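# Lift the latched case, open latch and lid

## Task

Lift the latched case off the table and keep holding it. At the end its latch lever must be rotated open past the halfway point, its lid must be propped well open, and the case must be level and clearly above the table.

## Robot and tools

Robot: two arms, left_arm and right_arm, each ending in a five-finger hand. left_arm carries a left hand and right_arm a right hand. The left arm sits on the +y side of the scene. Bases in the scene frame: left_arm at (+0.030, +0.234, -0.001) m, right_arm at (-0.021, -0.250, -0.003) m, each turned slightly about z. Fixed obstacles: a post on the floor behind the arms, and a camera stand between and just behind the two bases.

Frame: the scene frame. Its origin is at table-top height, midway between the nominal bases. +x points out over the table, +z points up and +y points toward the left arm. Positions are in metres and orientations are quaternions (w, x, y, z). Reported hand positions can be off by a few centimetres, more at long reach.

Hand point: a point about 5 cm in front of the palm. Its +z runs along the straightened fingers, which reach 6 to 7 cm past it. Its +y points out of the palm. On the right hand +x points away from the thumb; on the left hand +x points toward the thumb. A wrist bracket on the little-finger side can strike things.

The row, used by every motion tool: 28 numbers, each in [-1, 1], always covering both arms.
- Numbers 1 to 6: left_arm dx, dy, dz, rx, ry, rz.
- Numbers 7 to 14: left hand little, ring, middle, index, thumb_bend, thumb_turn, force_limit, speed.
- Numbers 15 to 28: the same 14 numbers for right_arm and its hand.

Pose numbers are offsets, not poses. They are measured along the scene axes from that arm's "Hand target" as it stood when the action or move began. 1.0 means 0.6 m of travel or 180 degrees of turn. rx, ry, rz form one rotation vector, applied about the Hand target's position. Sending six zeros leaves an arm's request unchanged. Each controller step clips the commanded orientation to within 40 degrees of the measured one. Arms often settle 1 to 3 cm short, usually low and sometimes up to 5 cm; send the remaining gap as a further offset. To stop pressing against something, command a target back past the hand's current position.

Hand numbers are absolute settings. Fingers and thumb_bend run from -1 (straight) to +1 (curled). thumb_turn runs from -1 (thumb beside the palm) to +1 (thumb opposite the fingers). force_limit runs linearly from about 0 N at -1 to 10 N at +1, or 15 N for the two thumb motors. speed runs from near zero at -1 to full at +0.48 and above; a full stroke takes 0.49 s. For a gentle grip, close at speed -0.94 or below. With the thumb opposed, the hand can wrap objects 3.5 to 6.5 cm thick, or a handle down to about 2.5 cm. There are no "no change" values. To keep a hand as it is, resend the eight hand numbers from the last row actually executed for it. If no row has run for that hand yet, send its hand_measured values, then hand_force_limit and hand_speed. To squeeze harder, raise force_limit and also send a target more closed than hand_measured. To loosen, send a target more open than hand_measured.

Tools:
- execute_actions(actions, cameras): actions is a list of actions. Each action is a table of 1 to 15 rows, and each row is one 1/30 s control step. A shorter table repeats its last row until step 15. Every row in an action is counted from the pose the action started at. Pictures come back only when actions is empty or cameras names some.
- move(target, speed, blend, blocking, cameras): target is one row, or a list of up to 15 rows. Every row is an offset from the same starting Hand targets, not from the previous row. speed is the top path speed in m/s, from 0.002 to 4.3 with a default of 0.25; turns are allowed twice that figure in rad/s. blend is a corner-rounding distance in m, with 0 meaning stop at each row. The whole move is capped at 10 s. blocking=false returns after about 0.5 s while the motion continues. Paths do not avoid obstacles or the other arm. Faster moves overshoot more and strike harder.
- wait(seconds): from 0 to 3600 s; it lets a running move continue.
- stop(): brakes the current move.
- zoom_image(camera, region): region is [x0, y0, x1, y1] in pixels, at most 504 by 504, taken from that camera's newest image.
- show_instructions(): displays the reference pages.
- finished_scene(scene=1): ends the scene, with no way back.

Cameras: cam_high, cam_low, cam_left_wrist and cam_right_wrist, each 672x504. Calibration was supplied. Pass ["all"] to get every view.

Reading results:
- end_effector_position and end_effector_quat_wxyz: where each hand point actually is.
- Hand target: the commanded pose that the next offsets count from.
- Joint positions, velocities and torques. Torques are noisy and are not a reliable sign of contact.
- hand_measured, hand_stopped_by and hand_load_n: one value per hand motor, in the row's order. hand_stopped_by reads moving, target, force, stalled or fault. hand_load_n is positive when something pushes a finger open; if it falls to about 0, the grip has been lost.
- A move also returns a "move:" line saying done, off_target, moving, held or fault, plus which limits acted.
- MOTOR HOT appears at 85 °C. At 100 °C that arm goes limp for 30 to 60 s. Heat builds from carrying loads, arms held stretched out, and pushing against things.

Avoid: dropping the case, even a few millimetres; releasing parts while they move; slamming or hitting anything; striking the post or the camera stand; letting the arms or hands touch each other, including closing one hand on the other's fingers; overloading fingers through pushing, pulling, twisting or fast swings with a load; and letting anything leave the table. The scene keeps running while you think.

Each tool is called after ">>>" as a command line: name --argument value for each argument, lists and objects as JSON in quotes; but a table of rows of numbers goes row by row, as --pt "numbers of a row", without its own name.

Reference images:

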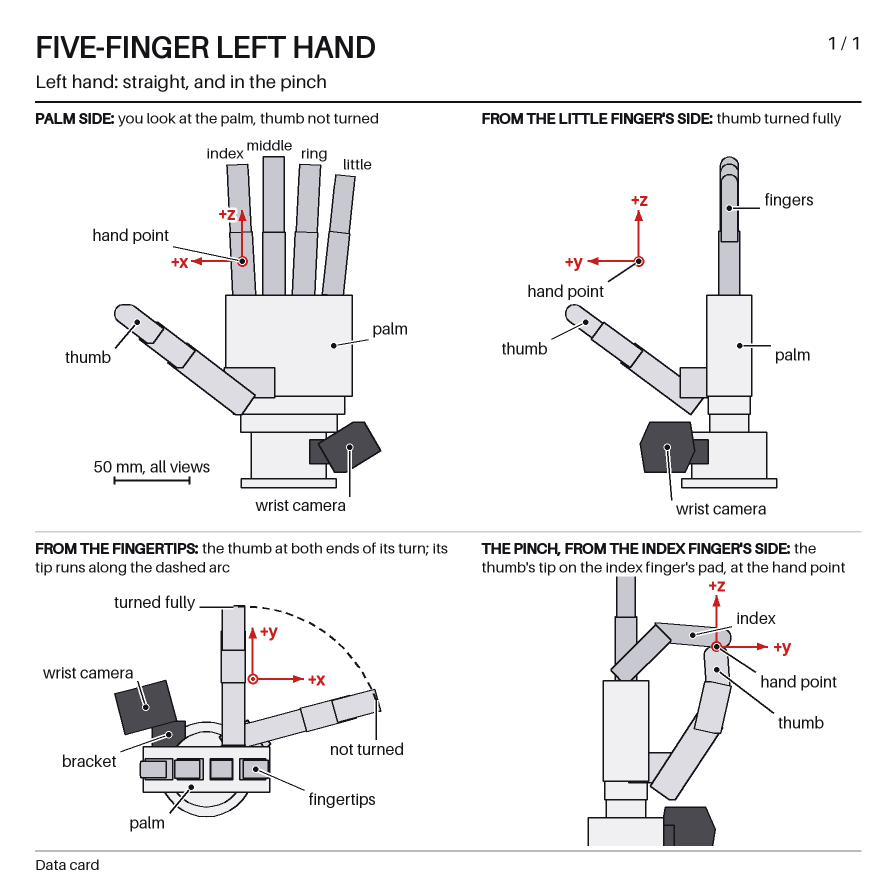

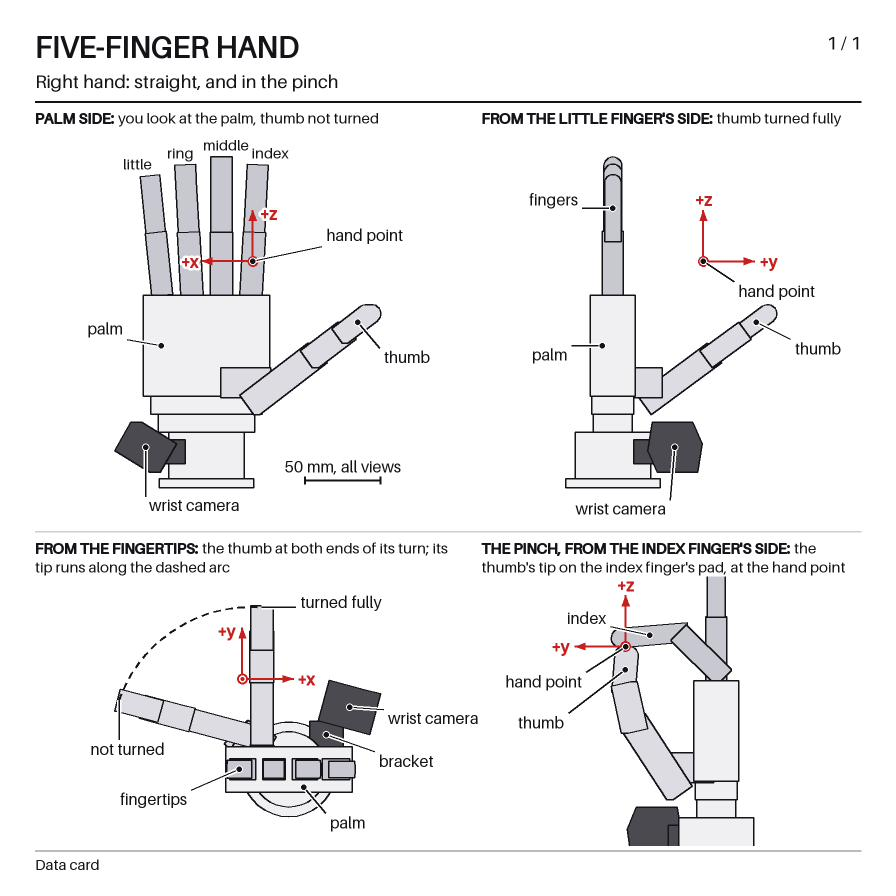

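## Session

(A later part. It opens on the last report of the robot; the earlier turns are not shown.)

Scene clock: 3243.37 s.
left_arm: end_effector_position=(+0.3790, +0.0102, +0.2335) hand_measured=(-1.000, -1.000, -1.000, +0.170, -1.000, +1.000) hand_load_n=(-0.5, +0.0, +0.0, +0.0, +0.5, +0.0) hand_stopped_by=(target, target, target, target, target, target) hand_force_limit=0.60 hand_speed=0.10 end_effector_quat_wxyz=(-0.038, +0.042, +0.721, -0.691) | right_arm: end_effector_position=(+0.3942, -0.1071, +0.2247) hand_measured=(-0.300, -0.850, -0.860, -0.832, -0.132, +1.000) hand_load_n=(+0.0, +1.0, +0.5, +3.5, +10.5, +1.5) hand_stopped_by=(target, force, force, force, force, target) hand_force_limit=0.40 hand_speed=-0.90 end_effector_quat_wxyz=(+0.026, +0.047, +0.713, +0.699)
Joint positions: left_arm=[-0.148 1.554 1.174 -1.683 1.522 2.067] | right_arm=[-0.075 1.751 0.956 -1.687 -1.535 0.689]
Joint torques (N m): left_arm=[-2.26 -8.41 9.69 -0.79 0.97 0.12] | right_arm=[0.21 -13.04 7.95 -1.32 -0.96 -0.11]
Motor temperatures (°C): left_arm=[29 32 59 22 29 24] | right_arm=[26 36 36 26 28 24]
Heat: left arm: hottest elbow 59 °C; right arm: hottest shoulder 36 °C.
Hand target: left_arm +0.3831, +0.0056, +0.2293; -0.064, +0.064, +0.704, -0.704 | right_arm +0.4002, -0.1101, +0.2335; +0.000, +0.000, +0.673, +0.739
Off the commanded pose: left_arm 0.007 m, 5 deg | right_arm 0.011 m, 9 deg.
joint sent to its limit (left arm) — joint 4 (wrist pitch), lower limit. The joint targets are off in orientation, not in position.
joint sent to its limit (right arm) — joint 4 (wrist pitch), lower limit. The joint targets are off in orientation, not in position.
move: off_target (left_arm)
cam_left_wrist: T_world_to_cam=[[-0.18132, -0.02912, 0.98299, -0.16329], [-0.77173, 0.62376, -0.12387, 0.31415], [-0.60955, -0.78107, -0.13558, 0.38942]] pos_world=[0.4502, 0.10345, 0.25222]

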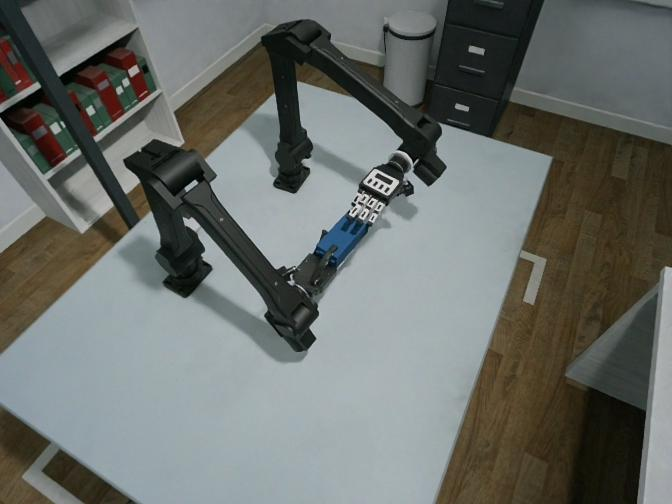

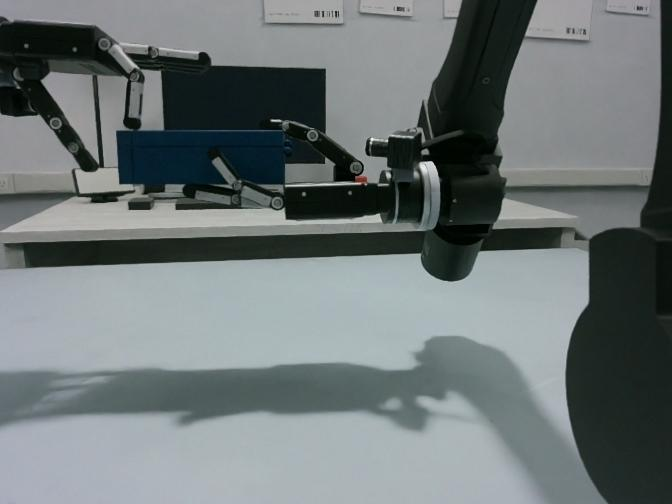

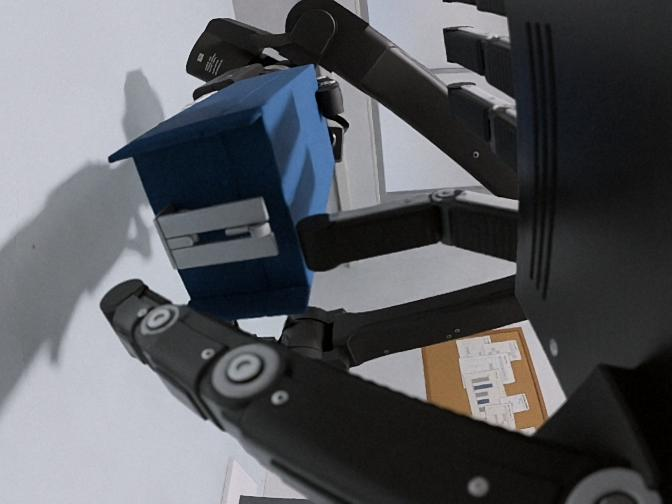

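>>> move --pt "0.009 0.04 0.013 0 0 0 -1 -1 -1 0.17 -1 1 0.6 0.1 0 0 0 0 0 0 -0.3 -0.6 -0.6 -0.6 0.5 1 0.4 -0.9" --pt "0.0065 0.0025 0.0 0 0 0 -1 -1 -1 0.17 -1 1 0.6 0.1 0 0 0 0 0 0 -0.3 -0.6 -0.6 -0.6 0.5 1 0.4 -0.9" --speed 0.05 --cameras '["cam_high","cam_low","cam_left_wrist"]'

>>> zoom_image --camera "cam_left_wrist" --region '[180, 160, 360, 320]'

>>> zoom_image --camera "cam_low" --region '[80, 90, 200, 180]'

Scene clock: 3280.03 s.
left_arm: end_effector_position=(+0.3804, +0.0121, +0.2309) hand_measured=(-1.000, -1.000, -1.000, +0.170, -1.000, +1.000) hand_load_n=(+0.0, +0.0, +0.0, +0.0, +0.0, +0.0) hand_stopped_by=(target, target, target, target, target, target) hand_force_limit=0.60 hand_speed=0.10 end_effector_quat_wxyz=(-0.040, +0.038, +0.722, -0.690) | right_arm: end_effector_position=(+0.3942, -0.1071, +0.2247) hand_measured=(-0.300, -0.850, -0.860, -0.832, -0.132, +1.000) hand_load_n=(+0.0, +0.5, +0.5, +3.5, +10.0, +1.5) hand_stopped_by=(target, force, force, force, force, target) hand_force_limit=0.40 hand_speed=-0.90 end_effector_quat_wxyz=(+0.026, +0.047, +0.713, +0.699)
Joint positions: left_arm=[-0.143 1.561 1.174 -1.683 1.519 2.065] | right_arm=[-0.075 1.751 0.956 -1.687 -1.535 0.689]
Joint torques (N m): left_arm=[-2.37 -8.53 10.43 -0.81 0.98 0.17] | right_arm=[0.44 -12.92 8.06 -1.33 -0.95 -0.12]
Motor temperatures (°C): left_arm=[29 33 60 22 30 24] | right_arm=[26 36 36 26 28 24]
Heat: left arm: hottest elbow 60 °C; right arm: hottest shoulder 36 °C.
Hand target: left_arm +0.3870, +0.0072, +0.2293; -0.064, +0.063, +0.704, -0.704 | right_arm +0.4002, -0.1101, +0.2335; +0.000, +0.000, +0.673, +0.739
Off the commanded pose: left_arm 0.008 m, 5 deg | right_arm 0.011 m, 9 deg.
joint sent to its limit (left arm) — joint 4 (wrist pitch), lower limit. The joint targets are off in orientation, not in position.
joint sent to its limit (right arm) — joint 4 (wrist pitch), lower limit. The joint targets are off in orientation, not in position.
move: off_target (left_arm)
cam_left_wrist: T_world_to_cam=[[-0.17283, -0.03289, 0.9844, -0.16395], [-0.77509, 0.62124, -0.11533, 0.31306], [-0.60775, -0.78293, -0.13286, 0.3901]] pos_world=[0.4514, 0.10555, 0.24932]

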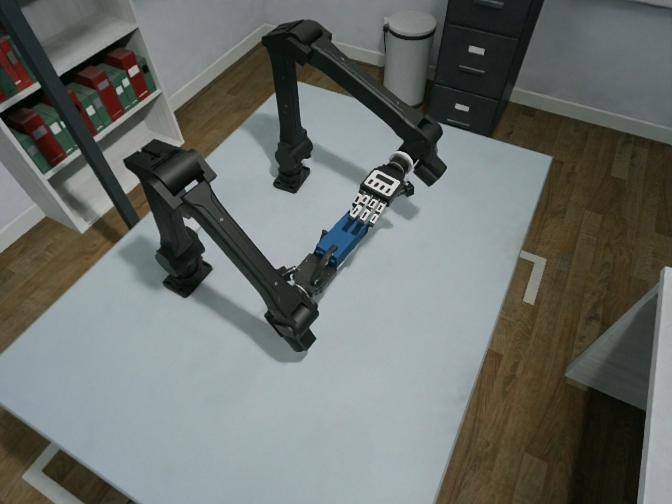

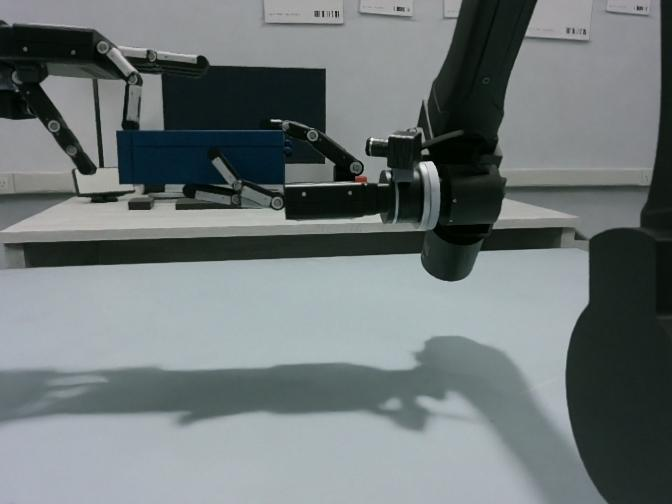

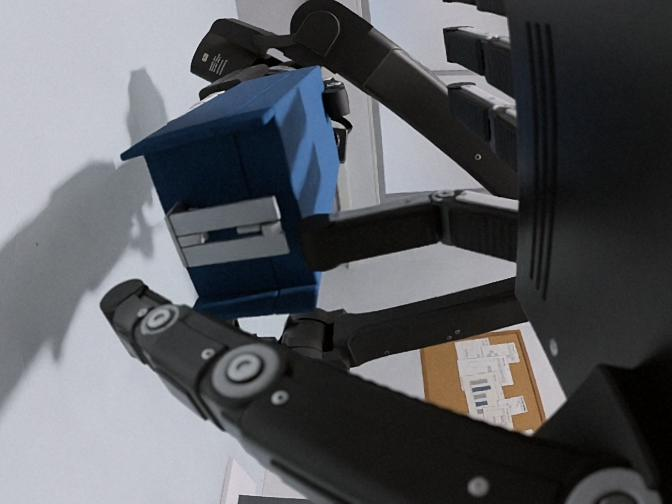

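Scaled by 2.800 from the camera's image (finer frame: 960x720).

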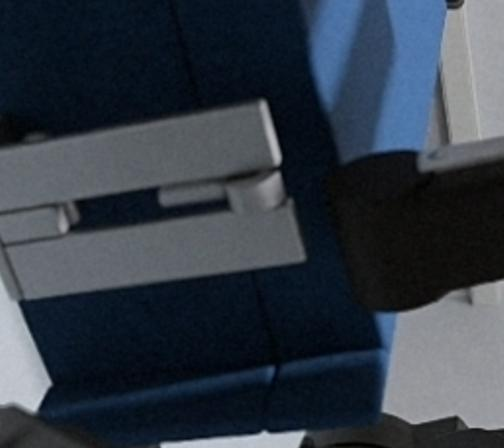

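Scaled by 4.200 from the camera's image (finer frame: 960x720).

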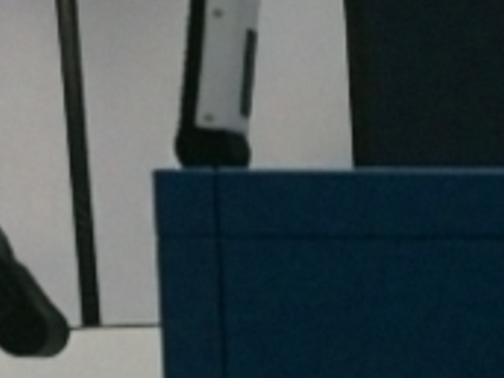

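>>> move --target '[0.005,-0.0035,-0.015,0,0,0,-1,-1,-1,0.17,-1,1,0.6,0.1,0,0,0,0,0,0,-0.3,-0.6,-0.6,-0.6,0.5,1,0.4,-0.9]' --speed 0.03 --cameras '["cam_high","cam_low","cam_left_wrist"]'

>>> zoom_image --camera "cam_left_wrist" --region '[180, 160, 360, 320]'

>>> zoom_image --camera "cam_low" --region '[80, 90, 200, 180]'

Scene clock: 3288.30 s.
left_arm: end_effector_position=(+0.3831, +0.0103, +0.2248) hand_measured=(-1.000, -1.000, -1.000, +0.170, -1.000, +1.000) hand_load_n=(-0.5, +0.0, +0.0, +0.0, +0.0, +0.0) hand_stopped_by=(target, target, target, target, target, target) hand_force_limit=0.60 hand_speed=0.10 end_effector_quat_wxyz=(-0.040, +0.038, +0.720, -0.692) | right_arm: end_effector_position=(+0.3942, -0.1071, +0.2247) hand_measured=(-0.300, -0.850, -0.860, -0.832, -0.132, +1.000) hand_load_n=(+0.0, +1.0, +0.5, +4.0, +10.0, +1.5) hand_stopped_by=(target, force, force, force, force, target) hand_force_limit=0.40 hand_speed=-0.90 end_effector_quat_wxyz=(+0.026, +0.047, +0.713, +0.699)
Joint positions: left_arm=[-0.146 1.579 1.174 -1.683 1.525 2.083] | right_arm=[-0.075 1.751 0.956 -1.687 -1.535 0.689]
Joint torques (N m): left_arm=[-2.43 -8.29 10.4 -0.83 0.8 0.21] | right_arm=[0.32 -13.1 8.05 -1.39 -0.97 -0.11]
Motor temperatures (°C): left_arm=[29 33 60 22 30 24] | right_arm=[26 36 36 26 28 24]
Heat: left arm: hottest elbow 60 °C; right arm: hottest shoulder 36 °C.
Hand target: left_arm +0.3900, +0.0050, +0.2203; -0.064, +0.064, +0.704, -0.704 | right_arm +0.4002, -0.1101, +0.2335; +0.000, +0.000, +0.673, +0.739
Off the commanded pose: left_arm 0.010 m, 5 deg | right_arm 0.011 m, 9 deg.
joint sent to its limit (left arm) — joint 4 (wrist pitch), lower limit. The joint targets are off in orientation, not in position.
joint sent to its limit (right arm) — joint 4 (wrist pitch), lower limit. The joint targets are off in orientation, not in position.
move: off_target (left_arm)
cam_left_wrist: T_world_to_cam=[[-0.17239, -0.02765, 0.98464, -0.15782], [-0.77438, 0.6216, -0.11812, 0.3159], [-0.60879, -0.78285, -0.12857, 0.38894]] pos_world=[0.4542, 0.10375, 0.24271]

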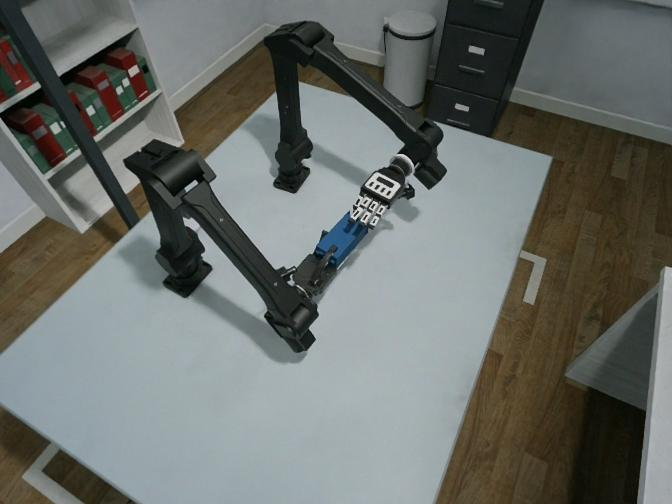

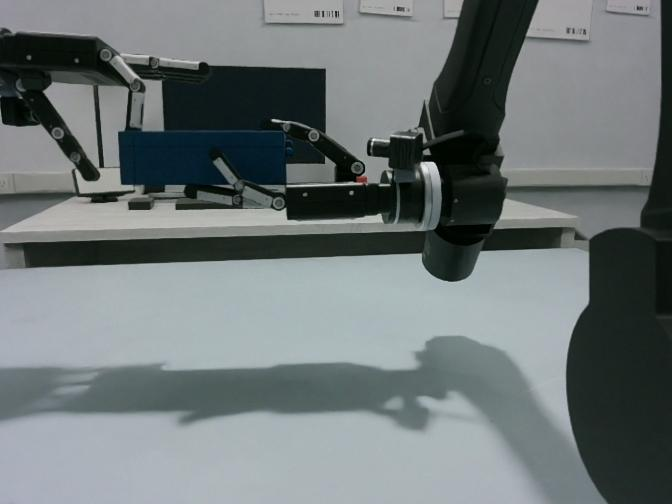

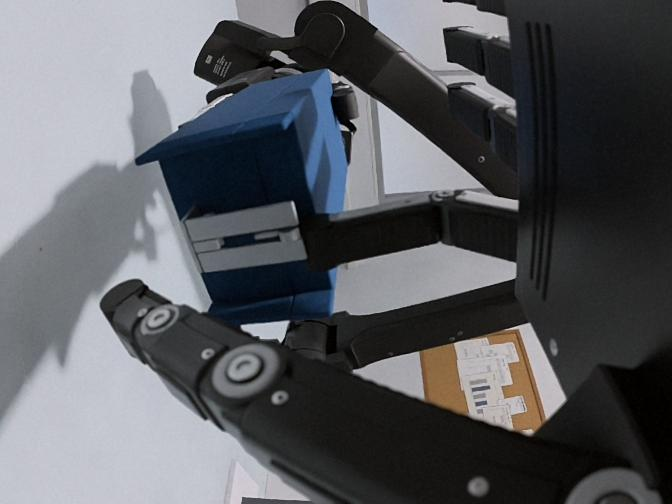

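Scaled by 2.800 from the camera's image (finer frame: 960x720).

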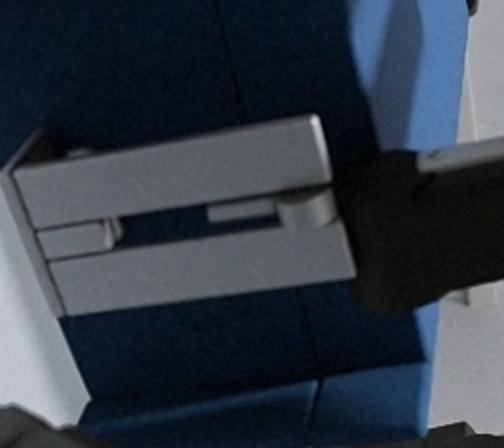

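Scaled by 4.200 from the camera's image (finer frame: 960x720).

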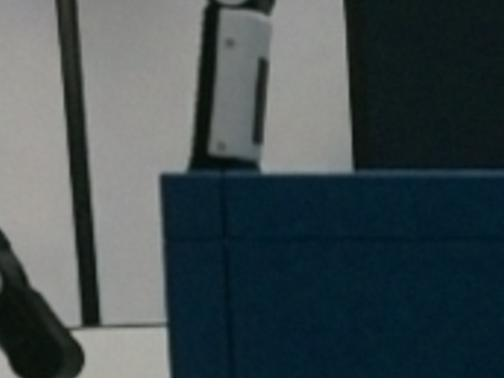

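>>> move --target '[0.0,0.03,-0.004,0,0,0,-1,-1,-1,0.17,-1,1,0.6,0.1,0,0,0,0,0,0,-0.3,-0.6,-0.6,-0.6,0.5,1,0.4,-0.9]' --speed 0.03 --cameras '["cam_low","cam_left_wrist"]'

>>> zoom_image --camera "cam_left_wrist" --region '[180, 160, 360, 320]'

>>> zoom_image --camera "cam_low" --region '[80, 90, 200, 180]'

Scene clock: 3294.93 s.
left_arm: end_effector_position=(+0.3843, +0.0160, +0.2229) hand_measured=(-1.000, -1.000, -1.000, +0.170, -1.000, +1.000) hand_load_n=(+0.0, +0.0, +0.0, +1.0, +0.0, +0.0) hand_stopped_by=(target, target, target, target, target, target) hand_force_limit=0.60 hand_speed=0.10 end_effector_quat_wxyz=(-0.039, +0.035, +0.724, -0.687) | right_arm: end_effector_position=(+0.3940, -0.1070, +0.2245) hand_measured=(-0.300, -0.850, -0.860, -0.832, -0.132, +1.000) hand_load_n=(+0.0, +1.5, +1.0, +4.0, +10.0, +1.5) hand_stopped_by=(target, force, force, force, force, target) hand_force_limit=0.40 hand_speed=-0.90 end_effector_quat_wxyz=(+0.025, +0.047, +0.714, +0.698)
Joint positions: left_arm=[-0.133 1.579 1.174 -1.687 1.511 2.085] | right_arm=[-0.075 1.751 0.956 -1.687 -1.533 0.689]
Joint torques (N m): left_arm=[0.15 -9.58 8.91 -0.7 0.28 0.21] | right_arm=[0.21 -13.1 7.98 -1.33 -1.04 -0.13]
Motor temperatures (°C): left_arm=[29 33 61 22 30 24] | right_arm=[26 36 36 26 28 24]
Heat: left arm: hottest elbow 61 °C; right arm: hottest shoulder 36 °C.
Hand target: left_arm +0.3900, +0.0230, +0.2179; -0.064, +0.064, +0.704, -0.704 | right_arm +0.4002, -0.1101, +0.2335; +0.000, +0.000, +0.673, +0.739
Off the commanded pose: left_arm 0.010 m, 5 deg | right_arm 0.011 m, 9 deg.
joint sent to its limit (left arm) — joint 4 (wrist pitch), lower limit. The joint targets are off in orientation, not in position.
joint sent to its limit (right arm) — joint 4 (wrist pitch), lower limit. The joint targets are off in orientation, not in position.
move: off_target (left_arm)
cam_left_wrist: T_world_to_cam=[[-0.17051, -0.04025, 0.98453, -0.15602], [-0.77826, 0.61833, -0.10951, 0.31276], [-0.60435, -0.78489, -0.13676, 0.39396]] pos_world=[0.45489, 0.10955, 0.24174]

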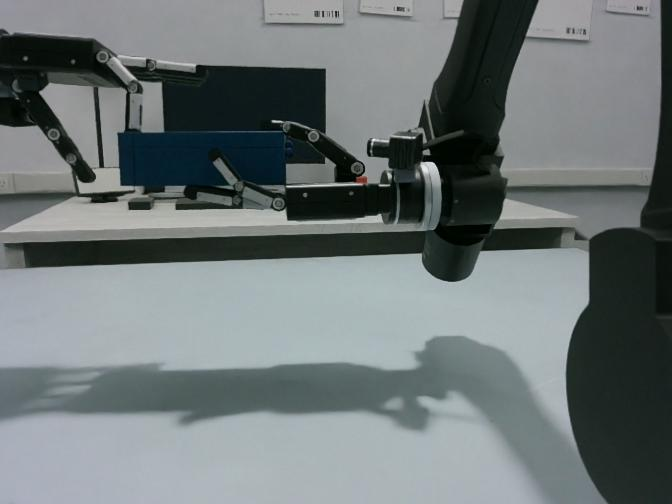

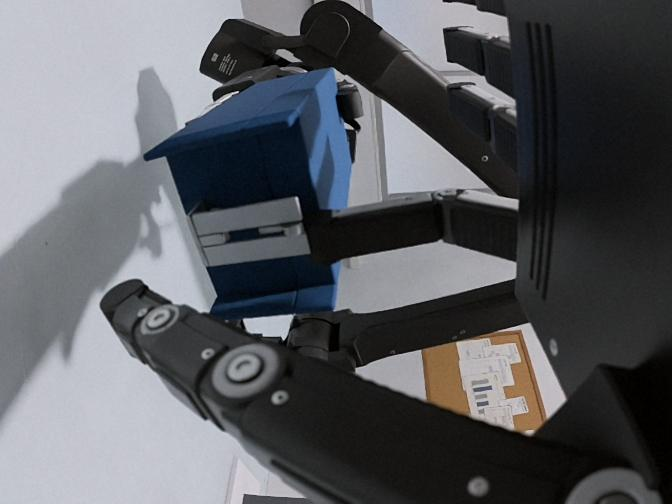

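Scaled by 2.800 from the camera's image (finer frame: 960x720).

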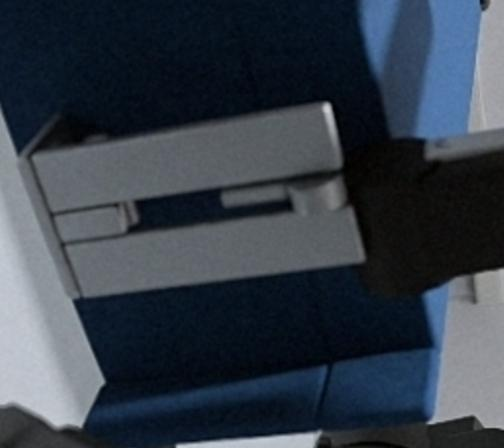

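Scaled by 4.200 from the camera's image (finer frame: 960x720).

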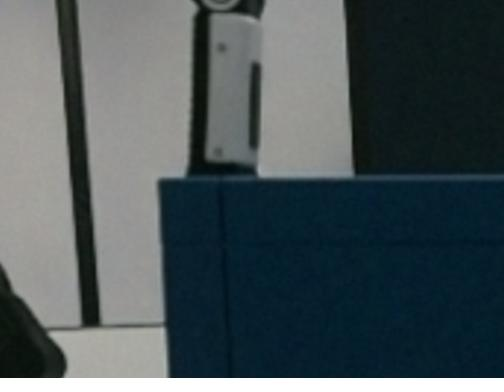

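>>> move --target '[0.0,0.035,-0.004,0,0,0,-1,-1,-1,0.17,-1,1,0.6,0.1,0,0,0,0,0,0,-0.3,-0.6,-0.6,-0.6,0.5,1,0.4,-0.9]' --speed 0.03 --cameras '["cam_low","cam_left_wrist"]'

>>> zoom_image --camera "cam_left_wrist" --region '[180, 160, 360, 320]'

>>> zoom_image --camera "cam_low" --region '[80, 90, 200, 180]'

Scene clock: 3300.27 s.
left_arm: end_effector_position=(+0.3908, +0.0407, +0.2190) hand_measured=(-1.000, -1.000, -1.000, +0.170, -1.000, +1.000) hand_load_n=(+0.0, +0.0, +0.0, +0.0, +0.0, +0.0) hand_stopped_by=(target, target, target, target, target, target) hand_force_limit=0.60 hand_speed=0.10 end_effector_quat_wxyz=(-0.023, +0.023, +0.737, -0.676) | right_arm: end_effector_position=(+0.3939, -0.1057, +0.2238) hand_measured=(-0.300, -0.850, -0.860, -0.832, -0.132, +1.000) hand_load_n=(+0.0, +1.0, +0.5, +4.0, +10.5, +1.5) hand_stopped_by=(target, force, force, force, force, target) hand_force_limit=0.40 hand_speed=-0.90 end_effector_quat_wxyz=(+0.024, +0.046, +0.713, +0.699)
Joint positions: left_arm=[-0.074 1.57 1.171 -1.691 1.472 2.088] | right_arm=[-0.071 1.753 0.956 -1.687 -1.535 0.688]
Joint torques (N m): left_arm=[-0.85 -10.4 7.8 -0.59 0.64 0.17] | right_arm=[0.03 -13.74 8.02 -1.25 -0.95 -0.12]
Motor temperatures (°C): left_arm=[29 33 60 22 29 24] | right_arm=[26 36 36 26 28 24]
Heat: left arm: hottest elbow 60 °C; right arm: hottest shoulder 36 °C.
Hand target: left_arm +0.3901, +0.0440, +0.2156; -0.064, +0.064, +0.704, -0.704 | right_arm +0.4002, -0.1101, +0.2336; +0.000, +0.000, +0.673, +0.739
Off the commanded pose: left_arm 0.005 m, 8 deg | right_arm 0.012 m, 9 deg.
joint read past its limit (left arm) — joint 4 (wrist pitch), lower limit.
joint sent to its limit (left arm) — joint 4 (wrist pitch), lower limit. The joint targets are off in orientation, not in position.
joint sent to its limit (right arm) — joint 4 (wrist pitch), lower limit. The joint targets are off in orientation, not in position.
move: off_target (left_arm)
cam_left_wrist: T_world_to_cam=[[-0.17599, -0.08039, 0.9811, -0.14565], [-0.80114, 0.59085, -0.0953, 0.30915], [-0.57202, -0.80277, -0.16839, 0.41183]] pos_world=[0.45762, 0.13624, 0.2417]

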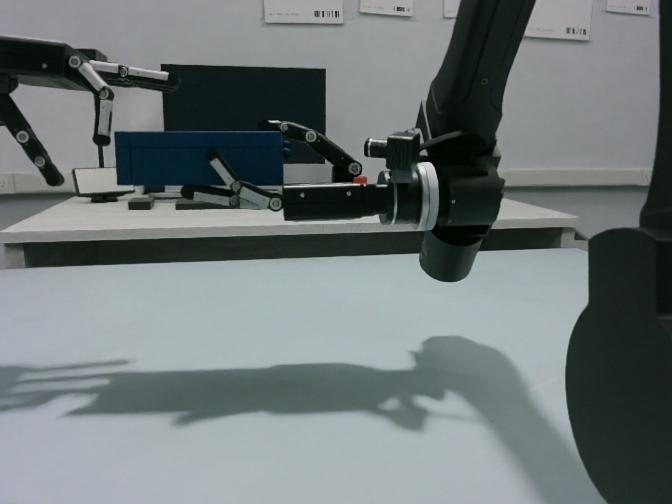

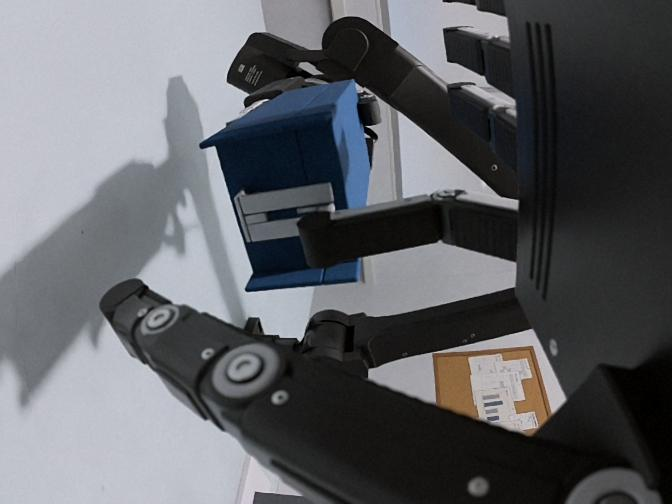

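Scaled by 2.800 from the camera's image (finer frame: 960x720).

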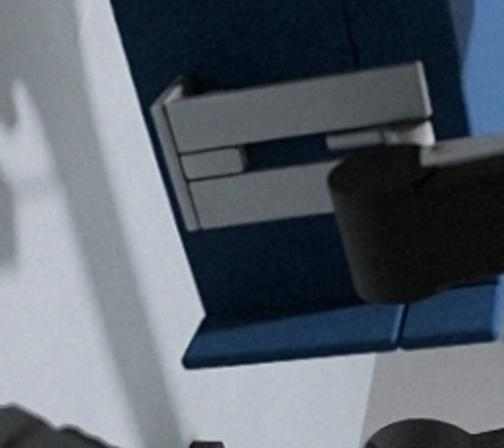

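Scaled by 4.200 from the camera's image (finer frame: 960x720).

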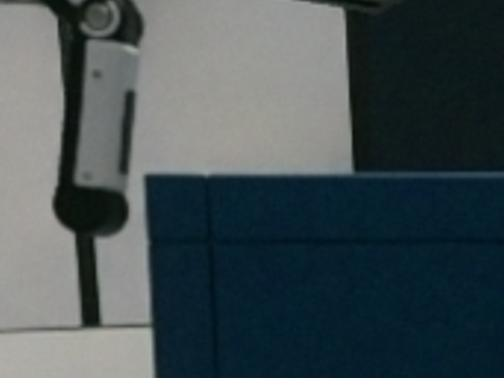

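>>> move --pt "0.0 0.01 0.055 0 0 0 -1 -1 -1 0.17 -1 1 0.6 0.1 0 0 0 0 0 0 -0.3 -0.6 -0.6 -0.6 0.5 1 0.4 -0.9" --pt "0.0 -0.03 0.05 0 0 0 -1 -1 -1 0.17 -1 1 0.6 0.1 0 0 0 0 0 0 -0.3 -0.6 -0.6 -0.6 0.5 1 0.4 -0.9" --pt "-0.005 -0.058 0.0235 0 0 0 -1 -1 -1 0.17 -1 1 0.6 0.1 0 0 0 0 0 0 -0.3 -0.6 -0.6 -0.6 0.5 1 0.4 -0.9" --speed 0.05 --cameras '["cam_high","cam_low","cam_left_wrist"]'

>>> zoom_image --camera "cam_left_wrist" --region '[180, 160, 360, 320]'

>>> zoom_image --camera "cam_low" --region '[80, 90, 200, 180]'

Scene clock: 3344.93 s.
left_arm: end_effector_position=(+0.3789, +0.0143, +0.2314) hand_measured=(-1.000, -1.000, -1.000, +0.170, -1.000, +1.000) hand_load_n=(+0.0, +0.0, +0.0, +0.0, +0.0, +0.0) hand_stopped_by=(target, target, target, target, target, target) hand_force_limit=0.60 hand_speed=0.10 end_effector_quat_wxyz=(-0.042, +0.033, +0.723, -0.689) | right_arm: end_effector_position=(+0.3939, -0.1057, +0.2238) hand_measured=(-0.300, -0.850, -0.860, -0.832, -0.132, +1.000) hand_load_n=(+0.0, +0.5, +0.0, +3.5, +10.5, +1.5) hand_stopped_by=(target, force, force, force, force, target) hand_force_limit=0.40 hand_speed=-0.90 end_effector_quat_wxyz=(+0.024, +0.046, +0.713, +0.699)
Joint positions: left_arm=[-0.138 1.557 1.171 -1.691 1.517 2.063] | right_arm=[-0.071 1.753 0.956 -1.687 -1.535 0.688]
Joint torques (N m): left_arm=[-2.2 -8.41 10.56 -0.54 0.96 0.16] | right_arm=[0.21 -13.27 7.94 -1.35 -0.95 -0.12]
Motor temperatures (°C): left_arm=[29 33 59 22 29 24] | right_arm=[26 39 36 26 28 24]
Heat: left arm: hottest elbow 59 °C; right arm: hottest shoulder 39 °C.
Hand target: left_arm +0.3870, +0.0092, +0.2297; -0.064, +0.063, +0.704, -0.705 | right_arm +0.4002, -0.1101, +0.2336; +0.000, +0.000, +0.673, +0.739
Off the commanded pose: left_arm 0.010 m, 5 deg | right_arm 0.012 m, 9 deg.
joint read past its limit (left arm) — joint 4 (wrist pitch), lower limit.
joint sent to its limit (left arm) — joint 4 (wrist pitch), lower limit. The joint targets are off in orientation, not in position.
joint sent to its limit (right arm) — joint 4 (wrist pitch), lower limit. The joint targets are off in orientation, not in position.
move: off_target (left_arm)
cam_left_wrist: T_world_to_cam=[[-0.16346, -0.03665, 0.98587, -0.16843], [-0.77846, 0.61867, -0.10607, 0.30988], [-0.60604, -0.7848, -0.12966, 0.38957]] pos_world=[0.4498, 0.10785, 0.24943]

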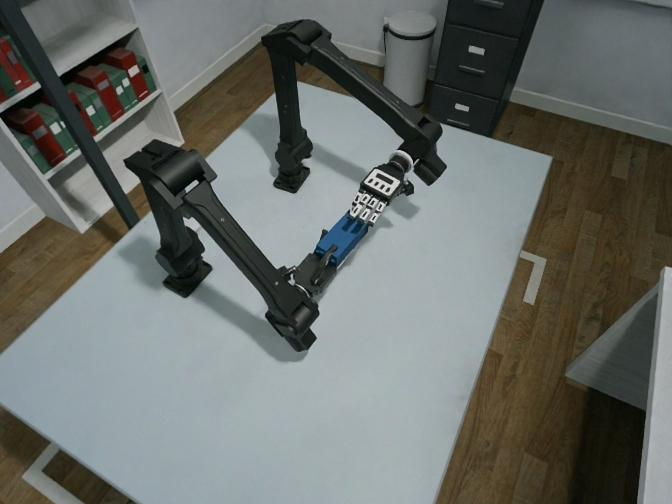

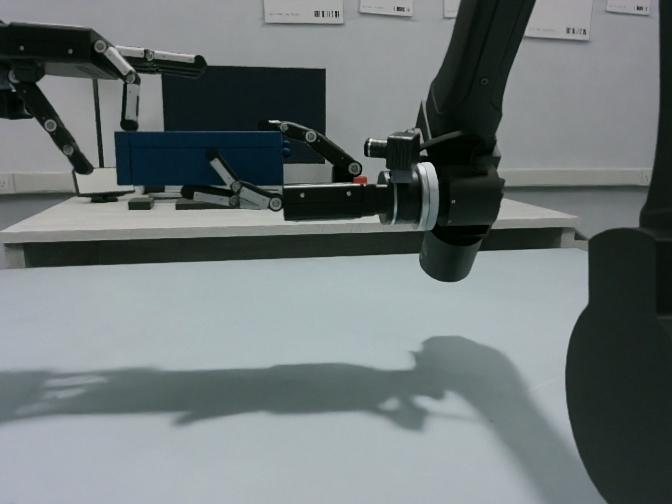

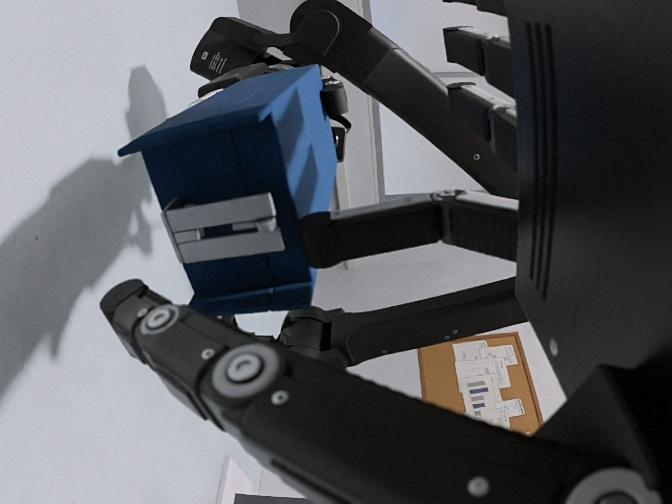

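Scaled by 2.800 from the camera's image (finer frame: 960x720).

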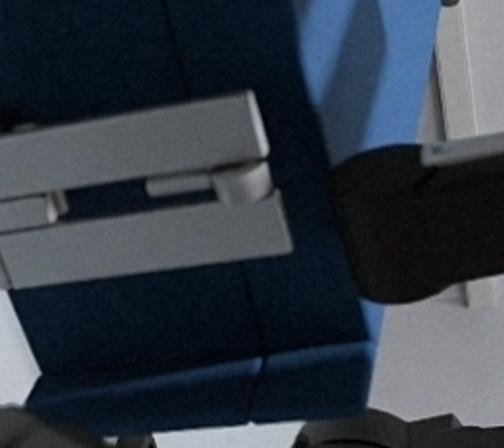

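Scaled by 4.200 from the camera's image (finer frame: 960x720).

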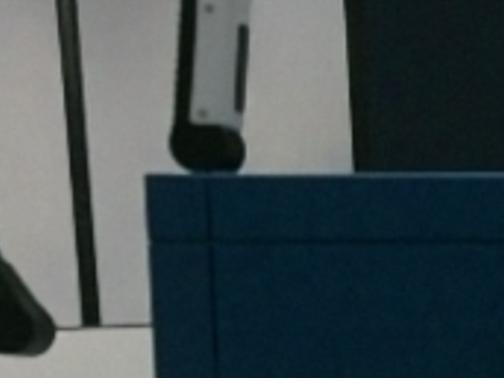

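>>> move --target '[0.0,-0.0025,-0.017,0,0,0,-1,-1,-1,0.17,-1,1,0.6,0.1,0,0,0,0,0,0,-0.3,-0.6,-0.6,-0.6,0.5,1,0.4,-0.9]' --speed 0.03 --cameras '["cam_low","cam_left_wrist"]'

>>> zoom_image --camera "cam_left_wrist" --region '[180, 160, 360, 320]'

>>> zoom_image --camera "cam_low" --region '[80, 90, 200, 180]'

Scene clock: 3354.20 s.
left_arm: end_effector_position=(+0.3816, +0.0130, +0.2251) hand_measured=(-1.000, -1.000, -1.000, +0.170, -1.000, +1.000) hand_load_n=(+0.0, -0.5, +0.0, +0.0, +0.0, +0.0) hand_stopped_by=(target, target, target, target, target, target) hand_force_limit=0.60 hand_speed=0.10 end_effector_quat_wxyz=(-0.040, +0.038, +0.722, -0.690) | right_arm: end_effector_position=(+0.3939, -0.1057, +0.2238) hand_measured=(-0.300, -0.850, -0.860, -0.832, -0.132, +1.000) hand_load_n=(+0.0, +1.0, +0.5, +3.5, +10.0, +1.5) hand_stopped_by=(target, force, force, force, force, target) hand_force_limit=0.40 hand_speed=-0.90 end_effector_quat_wxyz=(+0.024, +0.046, +0.713, +0.699)
Joint positions: left_arm=[-0.14 1.574 1.171 -1.691 1.518 2.089] | right_arm=[-0.071 1.753 0.956 -1.687 -1.535 0.688]
Joint torques (N m): left_arm=[-2.49 -8.41 9.69 -0.58 0.94 0.16] | right_arm=[0.09 -13.22 8.01 -1.33 -0.93 -0.12]
Motor temperatures (°C): left_arm=[29 33 59 22 29 24] | right_arm=[26 39 36 26 28 24]
Heat: left arm: hottest elbow 59 °C; right arm: hottest shoulder 39 °C.
Hand target: left_arm +0.3870, +0.0077, +0.2195; -0.064, +0.064, +0.704, -0.704 | right_arm +0.4002, -0.1101, +0.2336; +0.000, +0.000, +0.673, +0.739
Off the commanded pose: left_arm 0.009 m, 5 deg | right_arm 0.012 m, 9 deg.
joint read past its limit (left arm) — joint 4 (wrist pitch), lower limit.
joint sent to its limit (left arm) — joint 4 (wrist pitch), lower limit. The joint targets are off in orientation, not in position.
joint sent to its limit (right arm) — joint 4 (wrist pitch), lower limit. The joint targets are off in orientation, not in position.
move: off_target (left_arm)
cam_left_wrist: T_world_to_cam=[[-0.17274, -0.03366, 0.98439, -0.15806], [-0.77542, 0.62092, -0.11483, 0.31283], [-0.60736, -0.78315, -0.13336, 0.39075]] pos_world=[0.4526, 0.10645, 0.24363]

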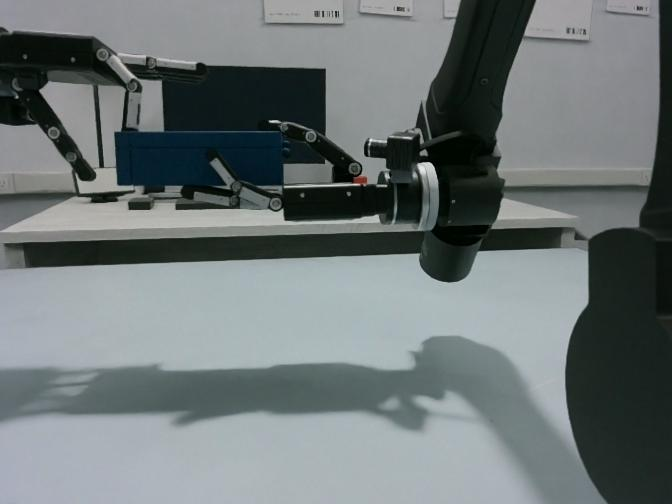

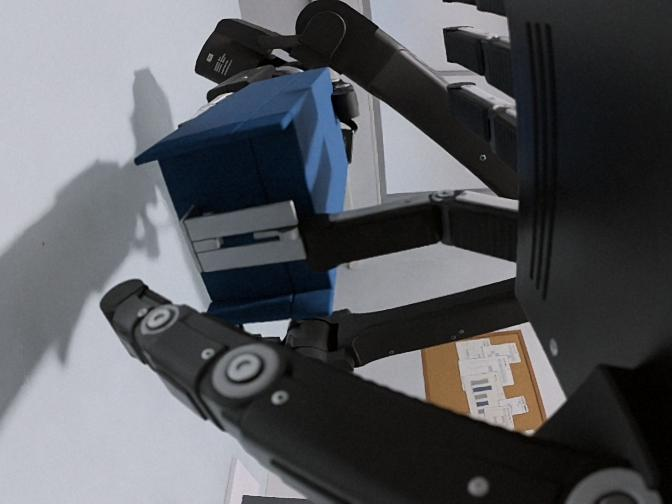

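Scaled by 2.800 from the camera's image (finer frame: 960x720).

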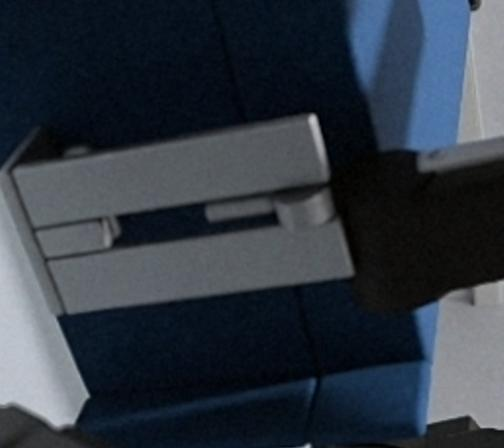

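Scaled by 4.200 from the camera's image (finer frame: 960x720).

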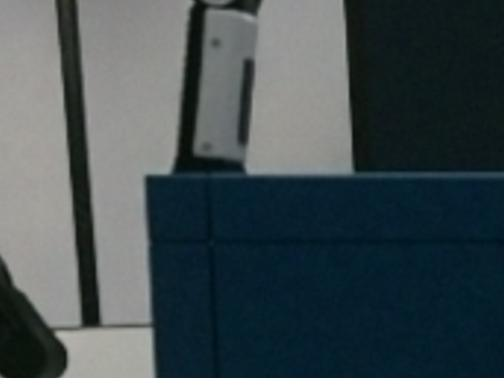

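>>> move --target '[-0.005,0.035,-0.045,0,0,0,-1,-1,-1,0.17,-1,1,0.6,0.1,0,0,0,0,0,0,-0.3,-0.6,-0.6,-0.6,0.5,1,0.4,-0.9]' --speed 0.03 --cameras '["cam_low","cam_left_wrist"]'

>>> zoom_image --camera "cam_left_wrist" --region '[180, 160, 360, 320]'

>>> zoom_image --camera "cam_low" --region '[80, 90, 200, 180]'

Scene clock: 3360.53 s.
left_arm: end_effector_position=(+0.3807, +0.0194, +0.2161) hand_measured=(-1.000, -1.000, -1.000, +0.170, -1.000, +1.000) hand_load_n=(+0.0, +0.0, +0.0, +1.5, +0.0, +0.0) hand_stopped_by=(target, target, target, target, target, target) hand_force_limit=0.60 hand_speed=0.10 end_effector_quat_wxyz=(-0.031, +0.042, +0.725, -0.687) | right_arm: end_effector_position=(+0.3929, -0.1050, +0.2208) hand_measured=(-0.300, -0.850, -0.860, -0.832, -0.132, +1.000) hand_load_n=(+0.0, +2.0, +1.5, +4.5, +9.5, +1.5) hand_stopped_by=(target, force, force, force, force, target) hand_force_limit=0.40 hand_speed=-0.90 end_effector_quat_wxyz=(+0.019, +0.046, +0.715, +0.697)
Joint positions: left_arm=[-0.125 1.575 1.152 -1.691 1.506 2.128] | right_arm=[-0.071 1.758 0.956 -1.687 -1.525 0.688]
Joint torques (N m): left_arm=[0.26 -7.77 6.76 -0.21 -0.06 0.28] | right_arm=[-0.21 -13.74 8.01 -1.33 -1.34 -0.12]
Motor temperatures (°C): left_arm=[29 33 59 22 29 24] | right_arm=[26 39 36 26 28 24]
Heat: left arm: hottest elbow 59 °C; right arm: hottest shoulder 39 °C.
Hand target: left_arm +0.3840, +0.0287, +0.1926; -0.064, +0.064, +0.704, -0.704 | right_arm +0.4002, -0.1101, +0.2337; +0.000, +0.000, +0.673, +0.739
Off the commanded pose: left_arm 0.026 m, 6 deg | right_arm 0.016 m, 9 deg.
joint read past its limit (left arm) — joint 4 (wrist pitch), lower limit.
joint sent to its limit (left arm) — joint 6 (wrist roll), upper limit. The joint targets are off in orientation, not in position.
joint sent to its limit (right arm) — joint 4 (wrist pitch), lower limit. The joint targets are off in orientation, not in position.
move: off_target (left_arm)
cam_left_wrist: T_world_to_cam=[[-0.19071, -0.04212, 0.98074, -0.14137], [-0.77758, 0.61628, -0.12473, 0.31016], [-0.59916, -0.7864, -0.15028, 0.39465]] pos_world=[0.45068, 0.11325, 0.23664]

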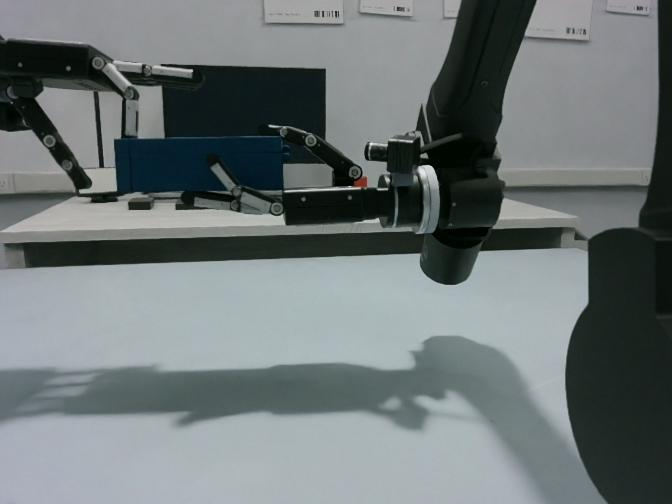

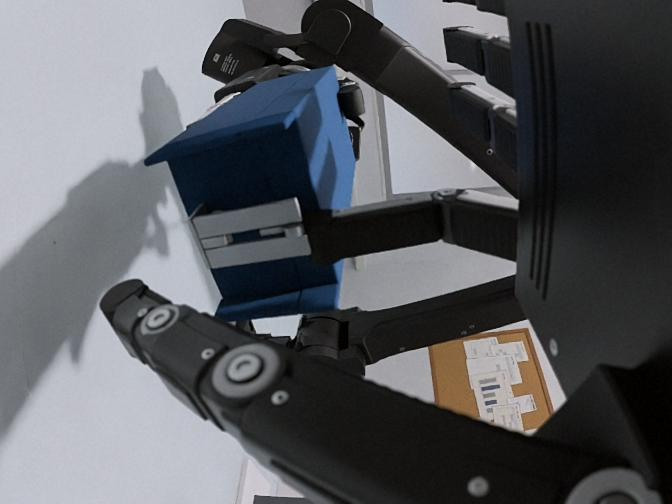

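Scaled by 2.800 from the camera's image (finer frame: 960x720).

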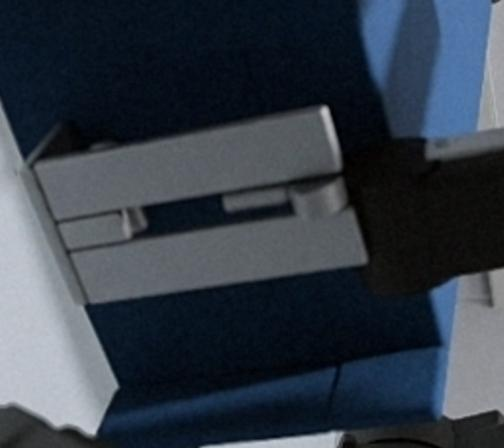

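Scaled by 4.200 from the camera's image (finer frame: 960x720).

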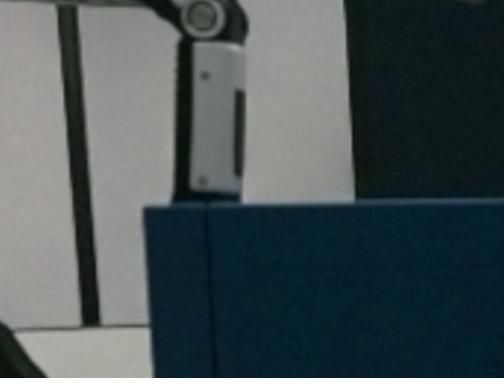

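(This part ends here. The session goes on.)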